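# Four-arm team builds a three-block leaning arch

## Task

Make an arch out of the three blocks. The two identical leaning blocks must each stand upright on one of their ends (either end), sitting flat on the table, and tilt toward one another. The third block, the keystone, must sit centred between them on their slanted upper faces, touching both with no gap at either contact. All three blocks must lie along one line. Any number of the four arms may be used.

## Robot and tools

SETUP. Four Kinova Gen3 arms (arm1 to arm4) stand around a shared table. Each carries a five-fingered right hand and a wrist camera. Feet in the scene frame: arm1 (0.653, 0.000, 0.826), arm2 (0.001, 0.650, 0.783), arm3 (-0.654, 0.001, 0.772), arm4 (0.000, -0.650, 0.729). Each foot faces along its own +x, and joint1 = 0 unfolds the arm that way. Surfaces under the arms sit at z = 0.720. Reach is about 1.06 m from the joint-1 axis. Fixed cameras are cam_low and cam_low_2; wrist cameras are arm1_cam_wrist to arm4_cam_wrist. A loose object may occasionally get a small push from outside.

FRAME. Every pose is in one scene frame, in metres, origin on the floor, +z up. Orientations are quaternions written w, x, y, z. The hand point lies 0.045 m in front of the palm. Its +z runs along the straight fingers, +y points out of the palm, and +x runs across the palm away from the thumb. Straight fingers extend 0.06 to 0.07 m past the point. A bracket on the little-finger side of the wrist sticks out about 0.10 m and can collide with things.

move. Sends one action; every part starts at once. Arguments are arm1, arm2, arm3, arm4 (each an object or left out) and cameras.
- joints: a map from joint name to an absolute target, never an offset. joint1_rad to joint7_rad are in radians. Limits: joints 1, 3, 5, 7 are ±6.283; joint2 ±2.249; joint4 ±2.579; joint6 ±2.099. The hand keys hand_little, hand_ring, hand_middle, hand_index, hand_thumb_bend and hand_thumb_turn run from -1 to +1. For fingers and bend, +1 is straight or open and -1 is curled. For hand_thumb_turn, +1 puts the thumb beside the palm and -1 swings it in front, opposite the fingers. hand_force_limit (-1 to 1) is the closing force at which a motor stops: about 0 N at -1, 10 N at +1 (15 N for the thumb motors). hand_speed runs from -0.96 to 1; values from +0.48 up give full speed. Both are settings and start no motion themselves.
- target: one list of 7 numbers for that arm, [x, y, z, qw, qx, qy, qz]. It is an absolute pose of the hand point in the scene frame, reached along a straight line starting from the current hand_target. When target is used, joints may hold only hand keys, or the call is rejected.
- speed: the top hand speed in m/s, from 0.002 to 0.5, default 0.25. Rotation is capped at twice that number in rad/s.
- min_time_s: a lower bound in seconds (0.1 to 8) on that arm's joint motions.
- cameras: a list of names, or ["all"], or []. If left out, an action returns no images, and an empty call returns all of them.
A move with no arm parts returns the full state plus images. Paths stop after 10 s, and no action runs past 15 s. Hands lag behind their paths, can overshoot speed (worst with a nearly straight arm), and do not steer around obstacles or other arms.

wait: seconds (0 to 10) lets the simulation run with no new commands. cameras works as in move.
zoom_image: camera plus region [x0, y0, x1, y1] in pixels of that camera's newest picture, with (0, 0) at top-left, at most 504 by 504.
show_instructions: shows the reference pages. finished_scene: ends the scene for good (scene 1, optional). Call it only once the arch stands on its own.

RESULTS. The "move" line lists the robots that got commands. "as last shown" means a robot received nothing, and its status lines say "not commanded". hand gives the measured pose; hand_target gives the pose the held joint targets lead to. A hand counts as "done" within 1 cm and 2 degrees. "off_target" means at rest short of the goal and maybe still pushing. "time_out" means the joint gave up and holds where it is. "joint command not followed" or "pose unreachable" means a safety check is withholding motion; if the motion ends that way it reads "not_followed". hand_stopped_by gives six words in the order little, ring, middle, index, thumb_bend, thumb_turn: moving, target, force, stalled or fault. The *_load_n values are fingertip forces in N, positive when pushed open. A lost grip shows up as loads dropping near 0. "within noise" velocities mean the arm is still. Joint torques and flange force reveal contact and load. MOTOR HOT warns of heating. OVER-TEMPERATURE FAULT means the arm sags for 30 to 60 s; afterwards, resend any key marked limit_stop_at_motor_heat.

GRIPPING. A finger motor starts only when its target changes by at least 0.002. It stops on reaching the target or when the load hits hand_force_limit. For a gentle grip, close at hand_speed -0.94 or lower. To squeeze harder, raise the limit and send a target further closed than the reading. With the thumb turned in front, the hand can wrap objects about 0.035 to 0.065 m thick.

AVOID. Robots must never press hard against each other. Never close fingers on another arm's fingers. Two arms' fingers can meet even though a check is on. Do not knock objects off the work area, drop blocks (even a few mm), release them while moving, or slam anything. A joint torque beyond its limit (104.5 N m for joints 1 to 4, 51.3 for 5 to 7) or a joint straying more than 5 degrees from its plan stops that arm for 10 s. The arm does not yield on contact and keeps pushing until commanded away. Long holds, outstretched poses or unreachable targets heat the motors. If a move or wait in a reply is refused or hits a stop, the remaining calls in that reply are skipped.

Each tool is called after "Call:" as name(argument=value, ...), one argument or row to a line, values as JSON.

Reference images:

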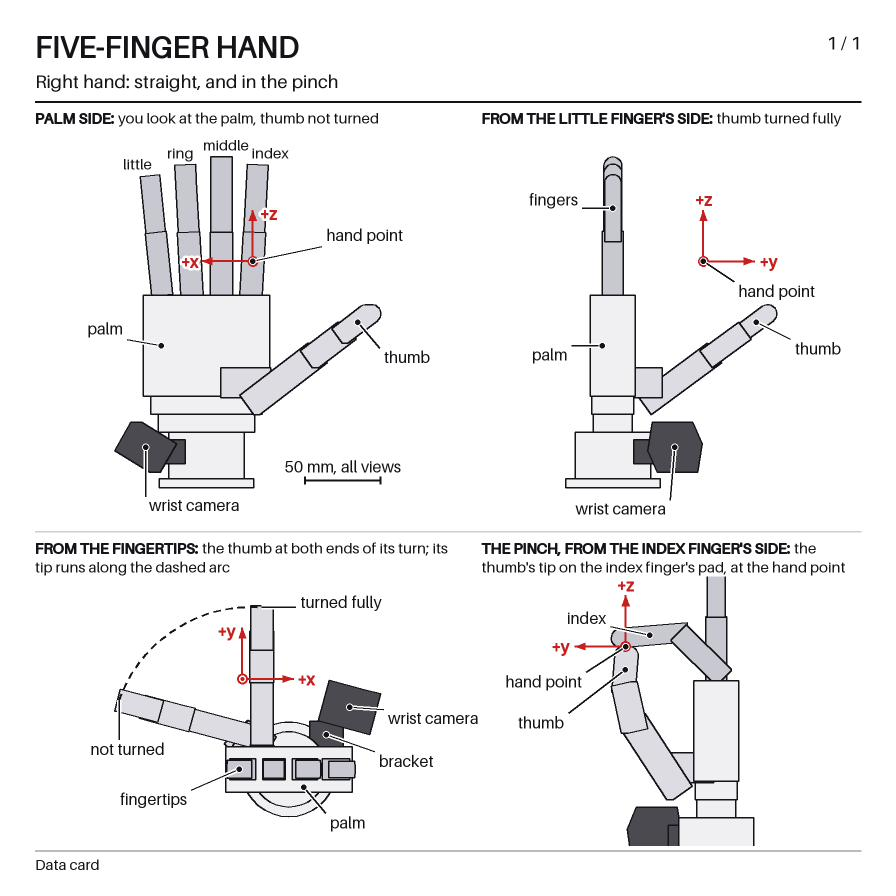

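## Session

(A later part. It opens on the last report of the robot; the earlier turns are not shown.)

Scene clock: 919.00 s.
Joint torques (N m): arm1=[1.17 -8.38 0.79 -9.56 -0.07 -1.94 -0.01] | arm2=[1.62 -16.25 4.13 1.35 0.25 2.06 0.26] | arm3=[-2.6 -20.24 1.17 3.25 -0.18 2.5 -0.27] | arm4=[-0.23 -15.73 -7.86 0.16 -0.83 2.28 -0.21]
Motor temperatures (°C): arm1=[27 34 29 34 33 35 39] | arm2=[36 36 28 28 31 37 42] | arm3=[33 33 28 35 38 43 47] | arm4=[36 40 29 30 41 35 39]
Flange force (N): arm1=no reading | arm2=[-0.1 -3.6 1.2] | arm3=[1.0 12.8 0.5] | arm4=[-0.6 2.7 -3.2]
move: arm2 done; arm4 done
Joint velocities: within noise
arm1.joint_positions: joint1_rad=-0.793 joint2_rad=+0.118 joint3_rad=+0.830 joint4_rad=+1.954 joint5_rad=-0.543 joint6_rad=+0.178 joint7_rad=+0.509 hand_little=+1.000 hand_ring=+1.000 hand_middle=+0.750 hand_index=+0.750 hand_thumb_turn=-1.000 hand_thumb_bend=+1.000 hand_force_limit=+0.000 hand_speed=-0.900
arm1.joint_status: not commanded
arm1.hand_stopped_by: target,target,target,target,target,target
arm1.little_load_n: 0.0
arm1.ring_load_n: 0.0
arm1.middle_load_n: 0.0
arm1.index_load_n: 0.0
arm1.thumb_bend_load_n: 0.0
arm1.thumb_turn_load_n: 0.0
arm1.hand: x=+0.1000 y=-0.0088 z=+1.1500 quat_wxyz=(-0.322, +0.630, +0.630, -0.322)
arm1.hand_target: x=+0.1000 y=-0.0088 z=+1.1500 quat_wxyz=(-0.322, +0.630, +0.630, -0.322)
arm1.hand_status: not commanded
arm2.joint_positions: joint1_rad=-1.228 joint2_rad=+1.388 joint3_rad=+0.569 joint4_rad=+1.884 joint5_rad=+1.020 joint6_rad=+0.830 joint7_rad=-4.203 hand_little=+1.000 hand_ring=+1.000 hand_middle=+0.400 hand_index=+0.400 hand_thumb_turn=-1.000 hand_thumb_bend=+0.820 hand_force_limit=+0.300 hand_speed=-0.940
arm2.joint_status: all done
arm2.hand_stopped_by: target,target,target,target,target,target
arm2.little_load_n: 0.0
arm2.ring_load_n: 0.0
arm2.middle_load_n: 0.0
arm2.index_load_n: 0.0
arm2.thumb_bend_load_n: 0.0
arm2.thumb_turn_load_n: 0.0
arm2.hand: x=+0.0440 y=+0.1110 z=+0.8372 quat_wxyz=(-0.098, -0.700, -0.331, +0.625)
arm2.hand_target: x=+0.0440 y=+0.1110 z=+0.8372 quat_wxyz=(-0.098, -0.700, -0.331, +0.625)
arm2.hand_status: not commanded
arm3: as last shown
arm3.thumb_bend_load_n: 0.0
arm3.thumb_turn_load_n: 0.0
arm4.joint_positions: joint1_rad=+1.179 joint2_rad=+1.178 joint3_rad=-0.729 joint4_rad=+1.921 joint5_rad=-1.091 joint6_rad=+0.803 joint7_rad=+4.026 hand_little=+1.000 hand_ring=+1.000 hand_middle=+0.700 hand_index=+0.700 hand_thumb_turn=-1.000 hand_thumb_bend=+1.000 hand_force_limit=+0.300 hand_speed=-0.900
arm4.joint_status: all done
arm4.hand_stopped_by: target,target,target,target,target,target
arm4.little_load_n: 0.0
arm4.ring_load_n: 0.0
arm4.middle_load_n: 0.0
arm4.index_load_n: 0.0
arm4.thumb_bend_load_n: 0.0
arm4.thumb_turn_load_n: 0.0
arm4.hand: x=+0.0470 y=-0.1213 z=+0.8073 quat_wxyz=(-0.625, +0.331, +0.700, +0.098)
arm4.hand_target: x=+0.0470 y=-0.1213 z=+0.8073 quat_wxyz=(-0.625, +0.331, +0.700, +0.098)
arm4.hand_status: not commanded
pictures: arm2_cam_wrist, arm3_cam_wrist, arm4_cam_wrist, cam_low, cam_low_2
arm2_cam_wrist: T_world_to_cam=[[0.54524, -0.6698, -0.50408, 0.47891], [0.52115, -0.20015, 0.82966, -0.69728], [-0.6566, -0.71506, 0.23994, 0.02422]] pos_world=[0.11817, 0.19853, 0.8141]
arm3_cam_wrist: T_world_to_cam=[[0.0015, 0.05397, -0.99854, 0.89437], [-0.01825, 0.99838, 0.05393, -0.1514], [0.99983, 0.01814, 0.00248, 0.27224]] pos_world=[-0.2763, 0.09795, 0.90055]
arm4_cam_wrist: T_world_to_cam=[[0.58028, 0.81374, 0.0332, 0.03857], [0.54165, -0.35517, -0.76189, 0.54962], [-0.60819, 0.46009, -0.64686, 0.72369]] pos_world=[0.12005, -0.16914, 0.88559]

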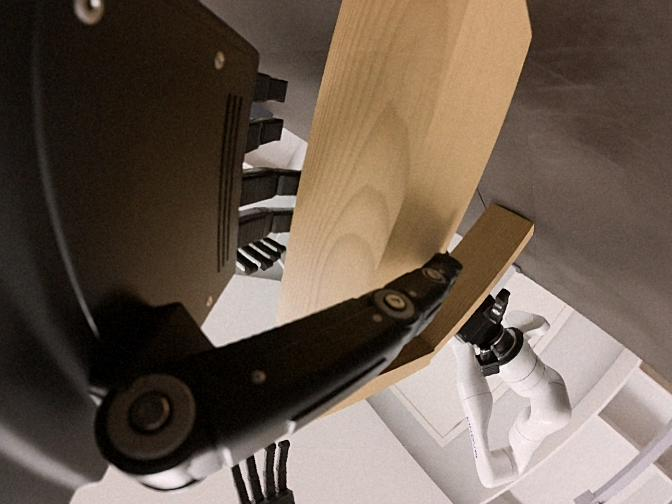

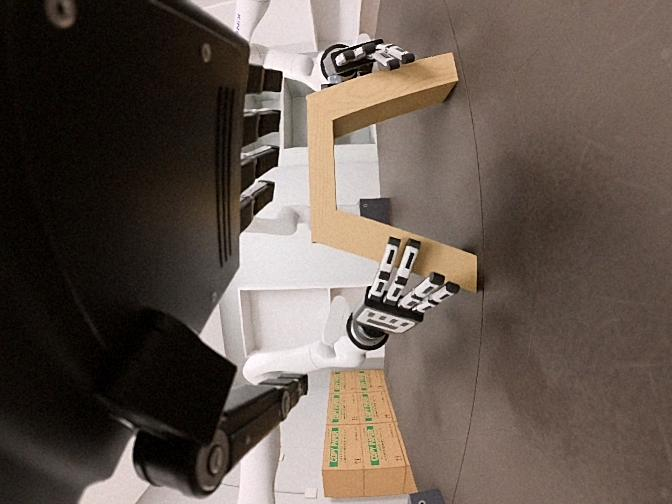

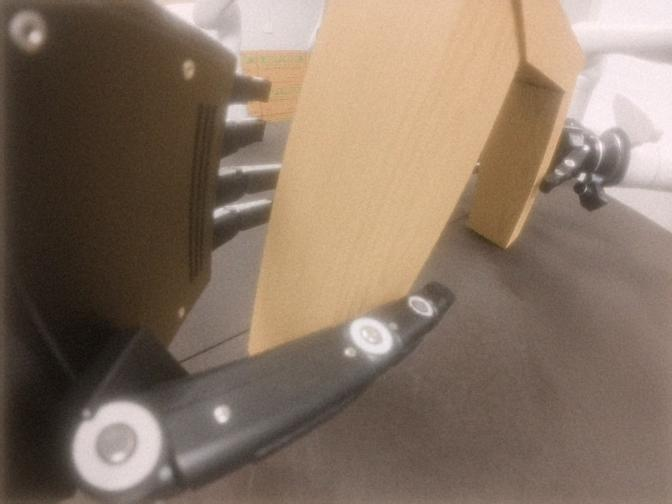

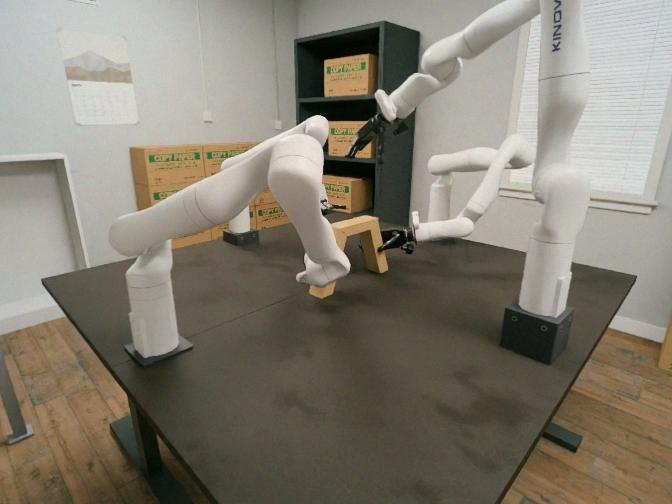

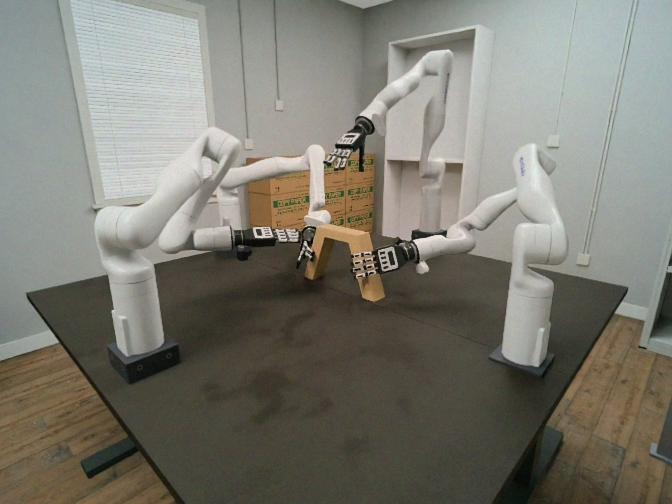

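Call:
move(
  arm2={"joints": {"hand_index": 0.75, "hand_middle": 0.75, "hand_thumb_bend": 1.0, "hand_speed": -0.9}},
  arm4={"target": [0.047, -0.1683, 0.8244, 0.6246, -0.3313, -0.7003, -0.0978], "speed": 0.04},
  cameras=["arm3_cam_wrist", "arm4_cam_wrist", "arm2_cam_wrist"],
)

Scene clock: 925.80 s.
Joint torques (N m): arm1=[1.24 -8.42 0.76 -9.58 -0.01 -1.93 -0.02] | arm2=[1.68 -16.24 4.16 1.34 0.28 2.07 0.25] | arm3=[-2.62 -20.25 1.26 3.24 -0.2 2.51 -0.31] | arm4=[-0.21 -14.48 -7.33 0.6 -0.8 2.33 -0.2]
Motor temperatures (°C): arm1=[27 34 29 34 33 35 39] | arm2=[36 36 28 28 31 37 42] | arm3=[32 33 28 35 38 43 47] | arm4=[36 40 29 30 41 35 39]
Flange force (N): arm1=no reading | arm2=[-0.1 -3.7 1.0] | arm3=[0.9 12.7 0.6] | arm4=[-0.8 2.4 -3.7]
move: arm2 done; arm4 done
Joint velocities: within noise
arm1.joint_positions: joint1_rad=-0.793 joint2_rad=+0.118 joint3_rad=+0.830 joint4_rad=+1.954 joint5_rad=-0.543 joint6_rad=+0.178 joint7_rad=+0.509 hand_little=+1.000 hand_ring=+1.000 hand_middle=+0.750 hand_index=+0.750 hand_thumb_turn=-1.000 hand_thumb_bend=+1.000 hand_force_limit=+0.000 hand_speed=-0.900
arm1.joint_status: not commanded
arm1.hand_stopped_by: target,target,target,target,target,target
arm1.little_load_n: 0.0
arm1.ring_load_n: 0.0
arm1.middle_load_n: 0.0
arm1.index_load_n: 0.0
arm1.thumb_bend_load_n: 0.0
arm1.thumb_turn_load_n: 0.0
arm1.hand: x=+0.1000 y=-0.0088 z=+1.1500 quat_wxyz=(-0.322, +0.630, +0.630, -0.322)
arm1.hand_target: x=+0.1000 y=-0.0088 z=+1.1500 quat_wxyz=(-0.322, +0.630, +0.630, -0.322)
arm1.hand_status: not commanded
arm2.joint_positions: joint1_rad=-1.228 joint2_rad=+1.388 joint3_rad=+0.569 joint4_rad=+1.884 joint5_rad=+1.020 joint6_rad=+0.830 joint7_rad=-4.203 hand_little=+1.000 hand_ring=+1.000 hand_middle=+0.750 hand_index=+0.750 hand_thumb_turn=-1.000 hand_thumb_bend=+1.000 hand_force_limit=+0.300 hand_speed=-0.900
arm2.joint_status: all done
arm2.hand_stopped_by: target,target,target,target,target,target
arm2.little_load_n: 0.0
arm2.ring_load_n: 0.0
arm2.middle_load_n: 0.0
arm2.index_load_n: 0.0
arm2.thumb_bend_load_n: 0.0
arm2.thumb_turn_load_n: 0.0
arm2.hand: x=+0.0440 y=+0.1110 z=+0.8372 quat_wxyz=(-0.098, -0.700, -0.331, +0.625)
arm2.hand_target: x=+0.0440 y=+0.1110 z=+0.8372 quat_wxyz=(-0.098, -0.700, -0.331, +0.625)
arm2.hand_status: not commanded
arm3: as last shown
arm3.little_load_n: -0.5
arm3.thumb_turn_load_n: -0.5
arm4.joint_positions: joint1_rad=+1.273 joint2_rad=+1.122 joint3_rad=-0.731 joint4_rad=+2.046 joint5_rad=-1.084 joint6_rad=+0.811 joint7_rad=+4.073 hand_little=+1.000 hand_ring=+1.000 hand_middle=+0.700 hand_index=+0.700 hand_thumb_turn=-1.000 hand_thumb_bend=+1.000 hand_force_limit=+0.300 hand_speed=-0.900
arm4.joint_status: not commanded
arm4.hand_stopped_by: target,target,target,target,target,target
arm4.little_load_n: 0.0
arm4.ring_load_n: 0.0
arm4.middle_load_n: 0.0
arm4.index_load_n: 0.0
arm4.thumb_bend_load_n: 0.0
arm4.thumb_turn_load_n: 0.0
arm4.hand: x=+0.0470 y=-0.1683 z=+0.8244 quat_wxyz=(-0.625, +0.331, +0.700, +0.098)
arm4.hand_target: x=+0.0470 y=-0.1683 z=+0.8244 quat_wxyz=(-0.625, +0.331, +0.700, +0.098)
arm4.hand_status: done (0.000 m and 0.0 deg from the pose sent, 0.050 m and 0.0 deg at the start)
pictures: arm2_cam_wrist, arm3_cam_wrist, arm4_cam_wrist
arm2_cam_wrist: T_world_to_cam=[[0.54524, -0.6698, -0.50408, 0.47891], [0.52115, -0.20015, 0.82966, -0.69728], [-0.6566, -0.71506, 0.23994, 0.02422]] pos_world=[0.11817, 0.19853, 0.8141]
arm3_cam_wrist: T_world_to_cam=[[0.0015, 0.05397, -0.99854, 0.89437], [-0.01825, 0.99838, 0.05393, -0.1514], [0.99983, 0.01814, 0.00248, 0.27224]] pos_world=[-0.2763, 0.09795, 0.90055]
arm4_cam_wrist: T_world_to_cam=[[0.58031, 0.81371, 0.03324, 0.07621], [0.54168, -0.35519, -0.76185, 0.54592], [-0.60812, 0.46012, -0.6469, 0.75641]] pos_world=[0.12005, -0.21614, 0.90269]

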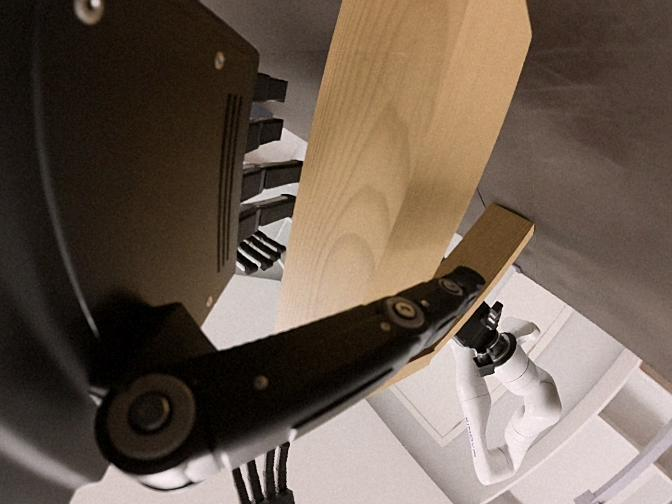

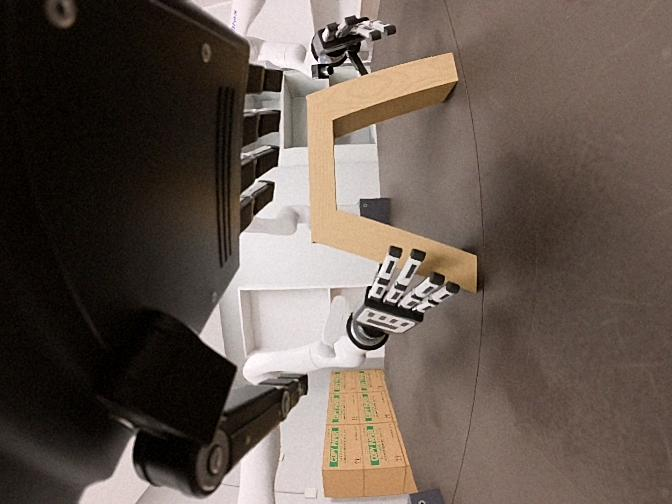

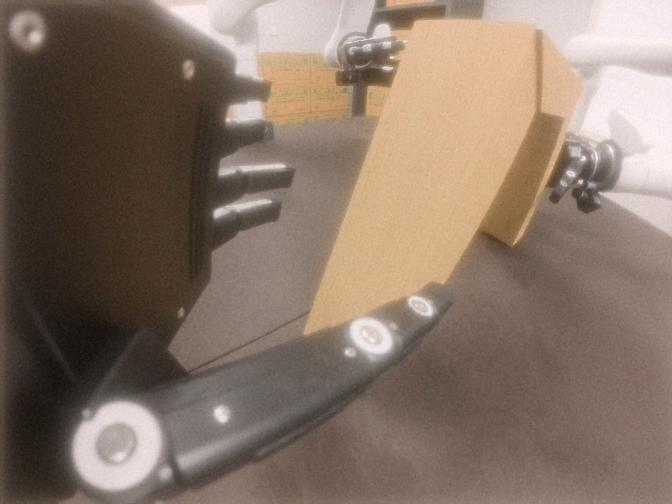

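Call:
move(
  arm2={"target": [0.044, 0.2144, 0.8748, -0.0978, -0.7003, -0.3313, 0.6246], "speed": 0.05},
  arm4={"target": [0.047, -0.2435, 0.8518, 0.6246, -0.3313, -0.7003, -0.0978], "speed": 0.08},
  cameras=["arm3_cam_wrist", "arm1_cam_wrist", "cam_low", "cam_low_2"],
)

Call:
zoom_image(
  camera="arm3_cam_wrist",
  region=[280, 80, 350, 160],
)

Call:
zoom_image(
  camera="arm3_cam_wrist",
  region=[280, 190, 350, 270],
)

Call:
zoom_image(
  camera="arm3_cam_wrist",
  region=[420, 40, 490, 110],
)

Call:
zoom_image(
  camera="arm3_cam_wrist",
  region=[430, 240, 490, 310],
)

Call:
zoom_image(
  camera="arm1_cam_wrist",
  region=[340, 60, 600, 360],
)

Call:
zoom_image(
  camera="cam_low_2",
  region=[280, 200, 410, 320],
)

Scene clock: 937.63 s.
Joint torques (N m): arm1=[1.3 -8.38 0.82 -9.53 0.02 -1.94 -0.02] | arm2=[1.63 -13.99 2.94 2.9 0.03 2.13 0.27] | arm3=[-2.59 -20.25 1.25 3.21 -0.22 2.48 -0.27] | arm4=[-0.21 -12.74 -6.28 1.24 -0.74 2.36 -0.21]
Motor temperatures (°C): arm1=[27 34 29 34 33 35 39] | arm2=[36 36 28 28 31 37 42] | arm3=[32 33 28 35 38 43 47] | arm4=[36 40 29 30 41 35 39]
Flange force (N): arm1=no reading | arm2=[-0.9 -2.5 2.0] | arm3=[1.1 12.7 0.5] | arm4=[-1.2 1.6 -4.3]
move: arm2 done; arm4 done
Joint velocities: within noise
arm1.joint_positions: joint1_rad=-0.793 joint2_rad=+0.118 joint3_rad=+0.830 joint4_rad=+1.954 joint5_rad=-0.543 joint6_rad=+0.178 joint7_rad=+0.509 hand_little=+1.000 hand_ring=+1.000 hand_middle=+0.750 hand_index=+0.750 hand_thumb_turn=-1.000 hand_thumb_bend=+1.000 hand_force_limit=+0.000 hand_speed=-0.900
arm1.joint_status: not commanded
arm1.hand_stopped_by: target,target,target,target,target,target
arm1.little_load_n: 0.0
arm1.ring_load_n: 0.0
arm1.middle_load_n: 0.0
arm1.index_load_n: 0.0
arm1.thumb_bend_load_n: 0.0
arm1.thumb_turn_load_n: 0.0
arm1.hand: x=+0.1000 y=-0.0088 z=+1.1500 quat_wxyz=(-0.322, +0.630, +0.630, -0.322)
arm1.hand_target: x=+0.1000 y=-0.0088 z=+1.1500 quat_wxyz=(-0.322, +0.630, +0.630, -0.322)
arm1.hand_status: not commanded
arm2.joint_positions: joint1_rad=-1.427 joint2_rad=+1.282 joint3_rad=+0.507 joint4_rad=+2.154 joint5_rad=+0.958 joint6_rad=+0.827 joint7_rad=-4.330 hand_little=+1.000 hand_ring=+1.000 hand_middle=+0.750 hand_index=+0.750 hand_thumb_turn=-1.000 hand_thumb_bend=+1.000 hand_force_limit=+0.300 hand_speed=-0.900
arm2.joint_status: not commanded
arm2.hand_stopped_by: target,target,target,target,target,target
arm2.little_load_n: 0.0
arm2.ring_load_n: 0.0
arm2.middle_load_n: 0.0
arm2.index_load_n: 0.0
arm2.thumb_bend_load_n: 0.0
arm2.thumb_turn_load_n: -0.5
arm2.hand: x=+0.0440 y=+0.2144 z=+0.8748 quat_wxyz=(-0.098, -0.700, -0.331, +0.625)
arm2.hand_target: x=+0.0440 y=+0.2144 z=+0.8748 quat_wxyz=(-0.098, -0.700, -0.331, +0.625)
arm2.hand_status: done (0.000 m and 0.0 deg from the pose sent, 0.110 m and 0.0 deg at the start)
arm3: as last shown
arm4.joint_positions: joint1_rad=+1.431 joint2_rad=+1.023 joint3_rad=-0.711 joint4_rad=+2.216 joint5_rad=-1.032 joint6_rad=+0.860 joint7_rad=+4.118 hand_little=+1.000 hand_ring=+1.000 hand_middle=+0.700 hand_index=+0.700 hand_thumb_turn=-1.000 hand_thumb_bend=+1.000 hand_force_limit=+0.300 hand_speed=-0.900
arm4.joint_status: not commanded
arm4.hand_stopped_by: target,target,target,target,target,target
arm4.little_load_n: 0.0
arm4.ring_load_n: 0.0
arm4.middle_load_n: 0.0
arm4.index_load_n: 0.0
arm4.thumb_bend_load_n: 0.0
arm4.thumb_turn_load_n: 0.0
arm4.hand: x=+0.0470 y=-0.2435 z=+0.8518 quat_wxyz=(-0.625, +0.331, +0.700, +0.098)
arm4.hand_target: x=+0.0470 y=-0.2435 z=+0.8518 quat_wxyz=(-0.625, +0.331, +0.700, +0.098)
arm4.hand_status: done (0.000 m and 0.0 deg from the pose sent, 0.080 m and 0.0 deg at the start)
pictures: arm1_cam_wrist, arm3_cam_wrist, cam_low, cam_low_2
arm1_cam_wrist: T_world_to_cam=[[0.55364, 0.21924, -0.80338, 0.86964], [0.50856, -0.85295, 0.1177, -0.18525], [-0.65944, -0.47373, -0.58371, 0.84449]] pos_world=[0.16963, 0.0514, 1.21339]
arm3_cam_wrist: T_world_to_cam=[[0.0015, 0.05397, -0.99854, 0.89437], [-0.01825, 0.99838, 0.05393, -0.1514], [0.99983, 0.01814, 0.00248, 0.27224]] pos_world=[-0.2763, 0.09795, 0.90055]

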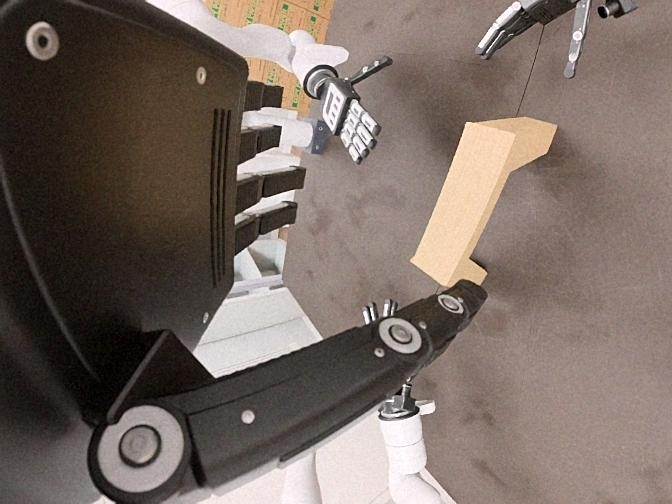

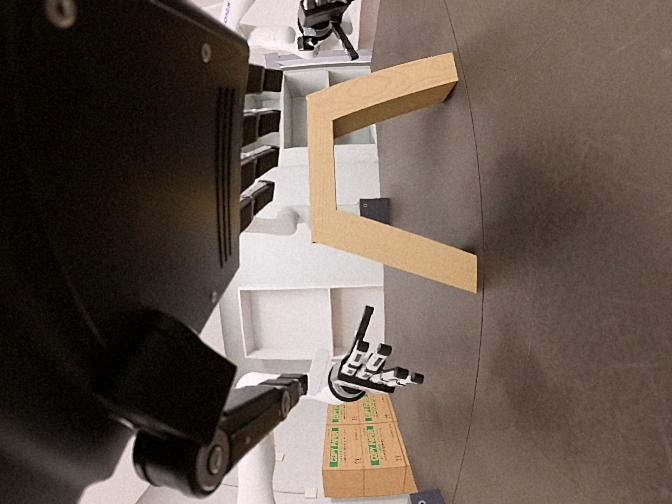

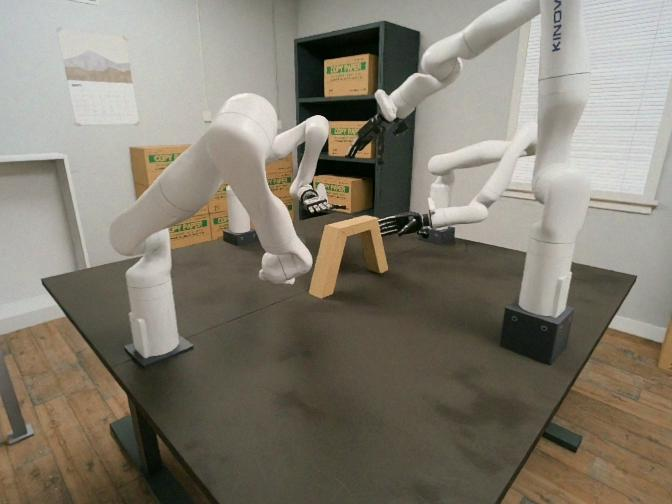

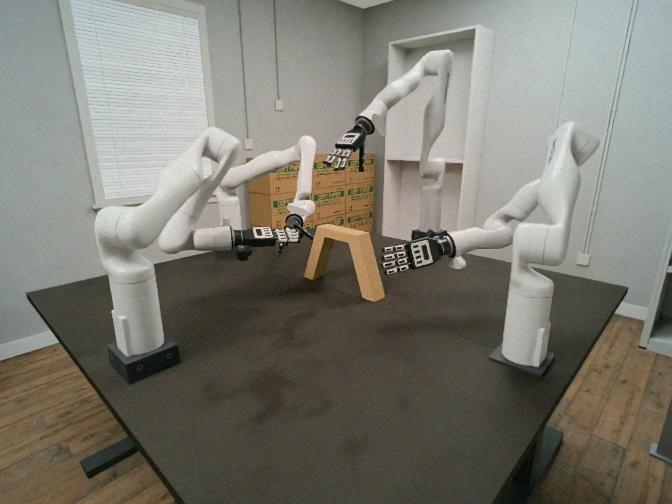

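Scaled by 6.300 from the camera's image (finer frame: 960x720).

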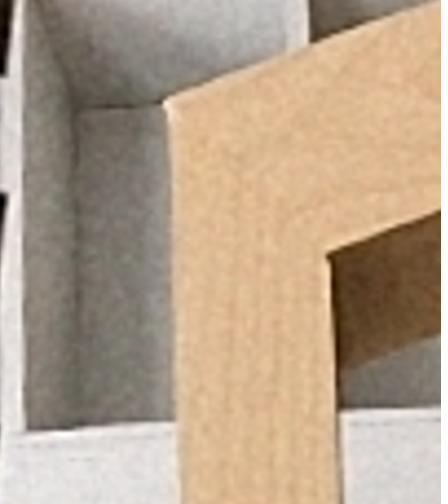

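Scaled by 6.300 from the camera's image (finer frame: 960x720).

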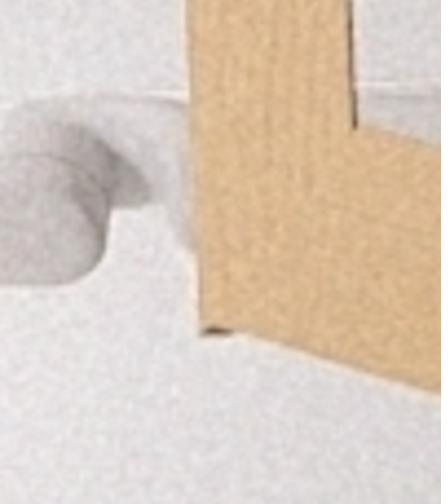

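Scaled by 7.200 from the camera's image (finer frame: 960x720).

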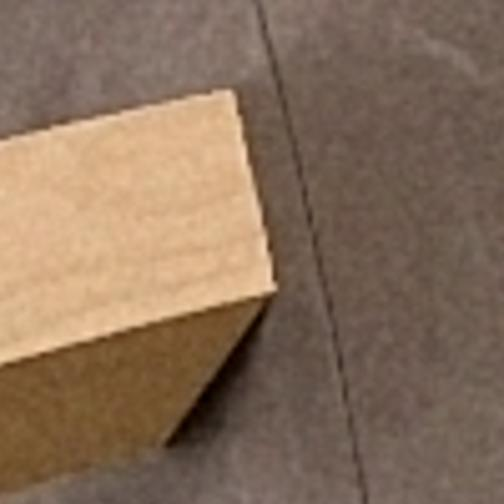

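Scaled by 7.200 from the camera's image (finer frame: 960x720).

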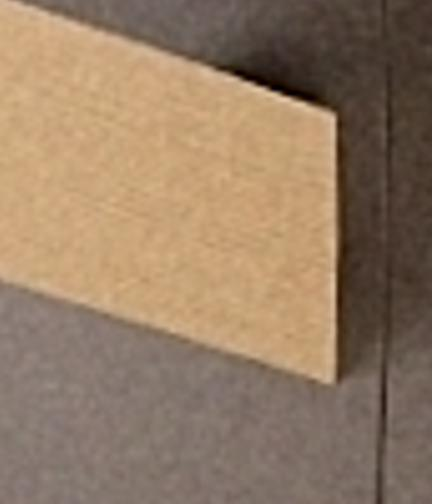

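Scaled by 1.680 from the camera's image (finer frame: 960x720).

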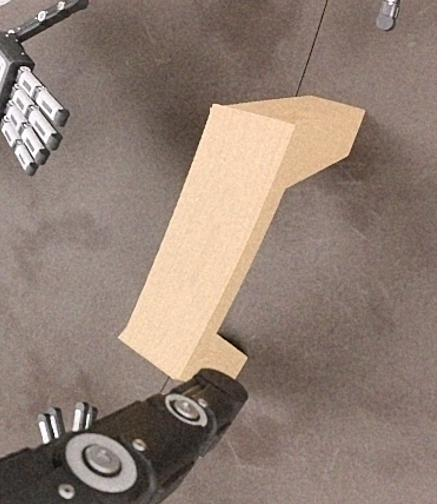

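Scaled by 3.877.

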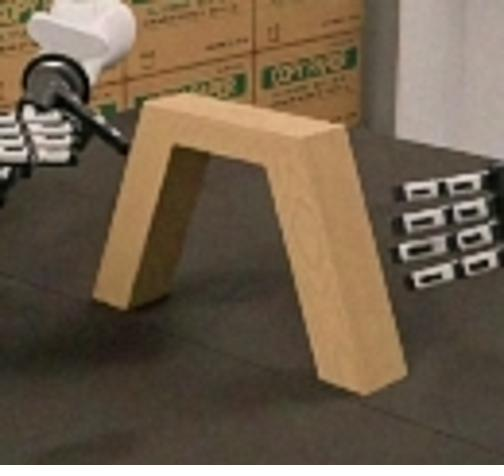

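Call:
finished_scene(
)

The scene is finished: the task was done.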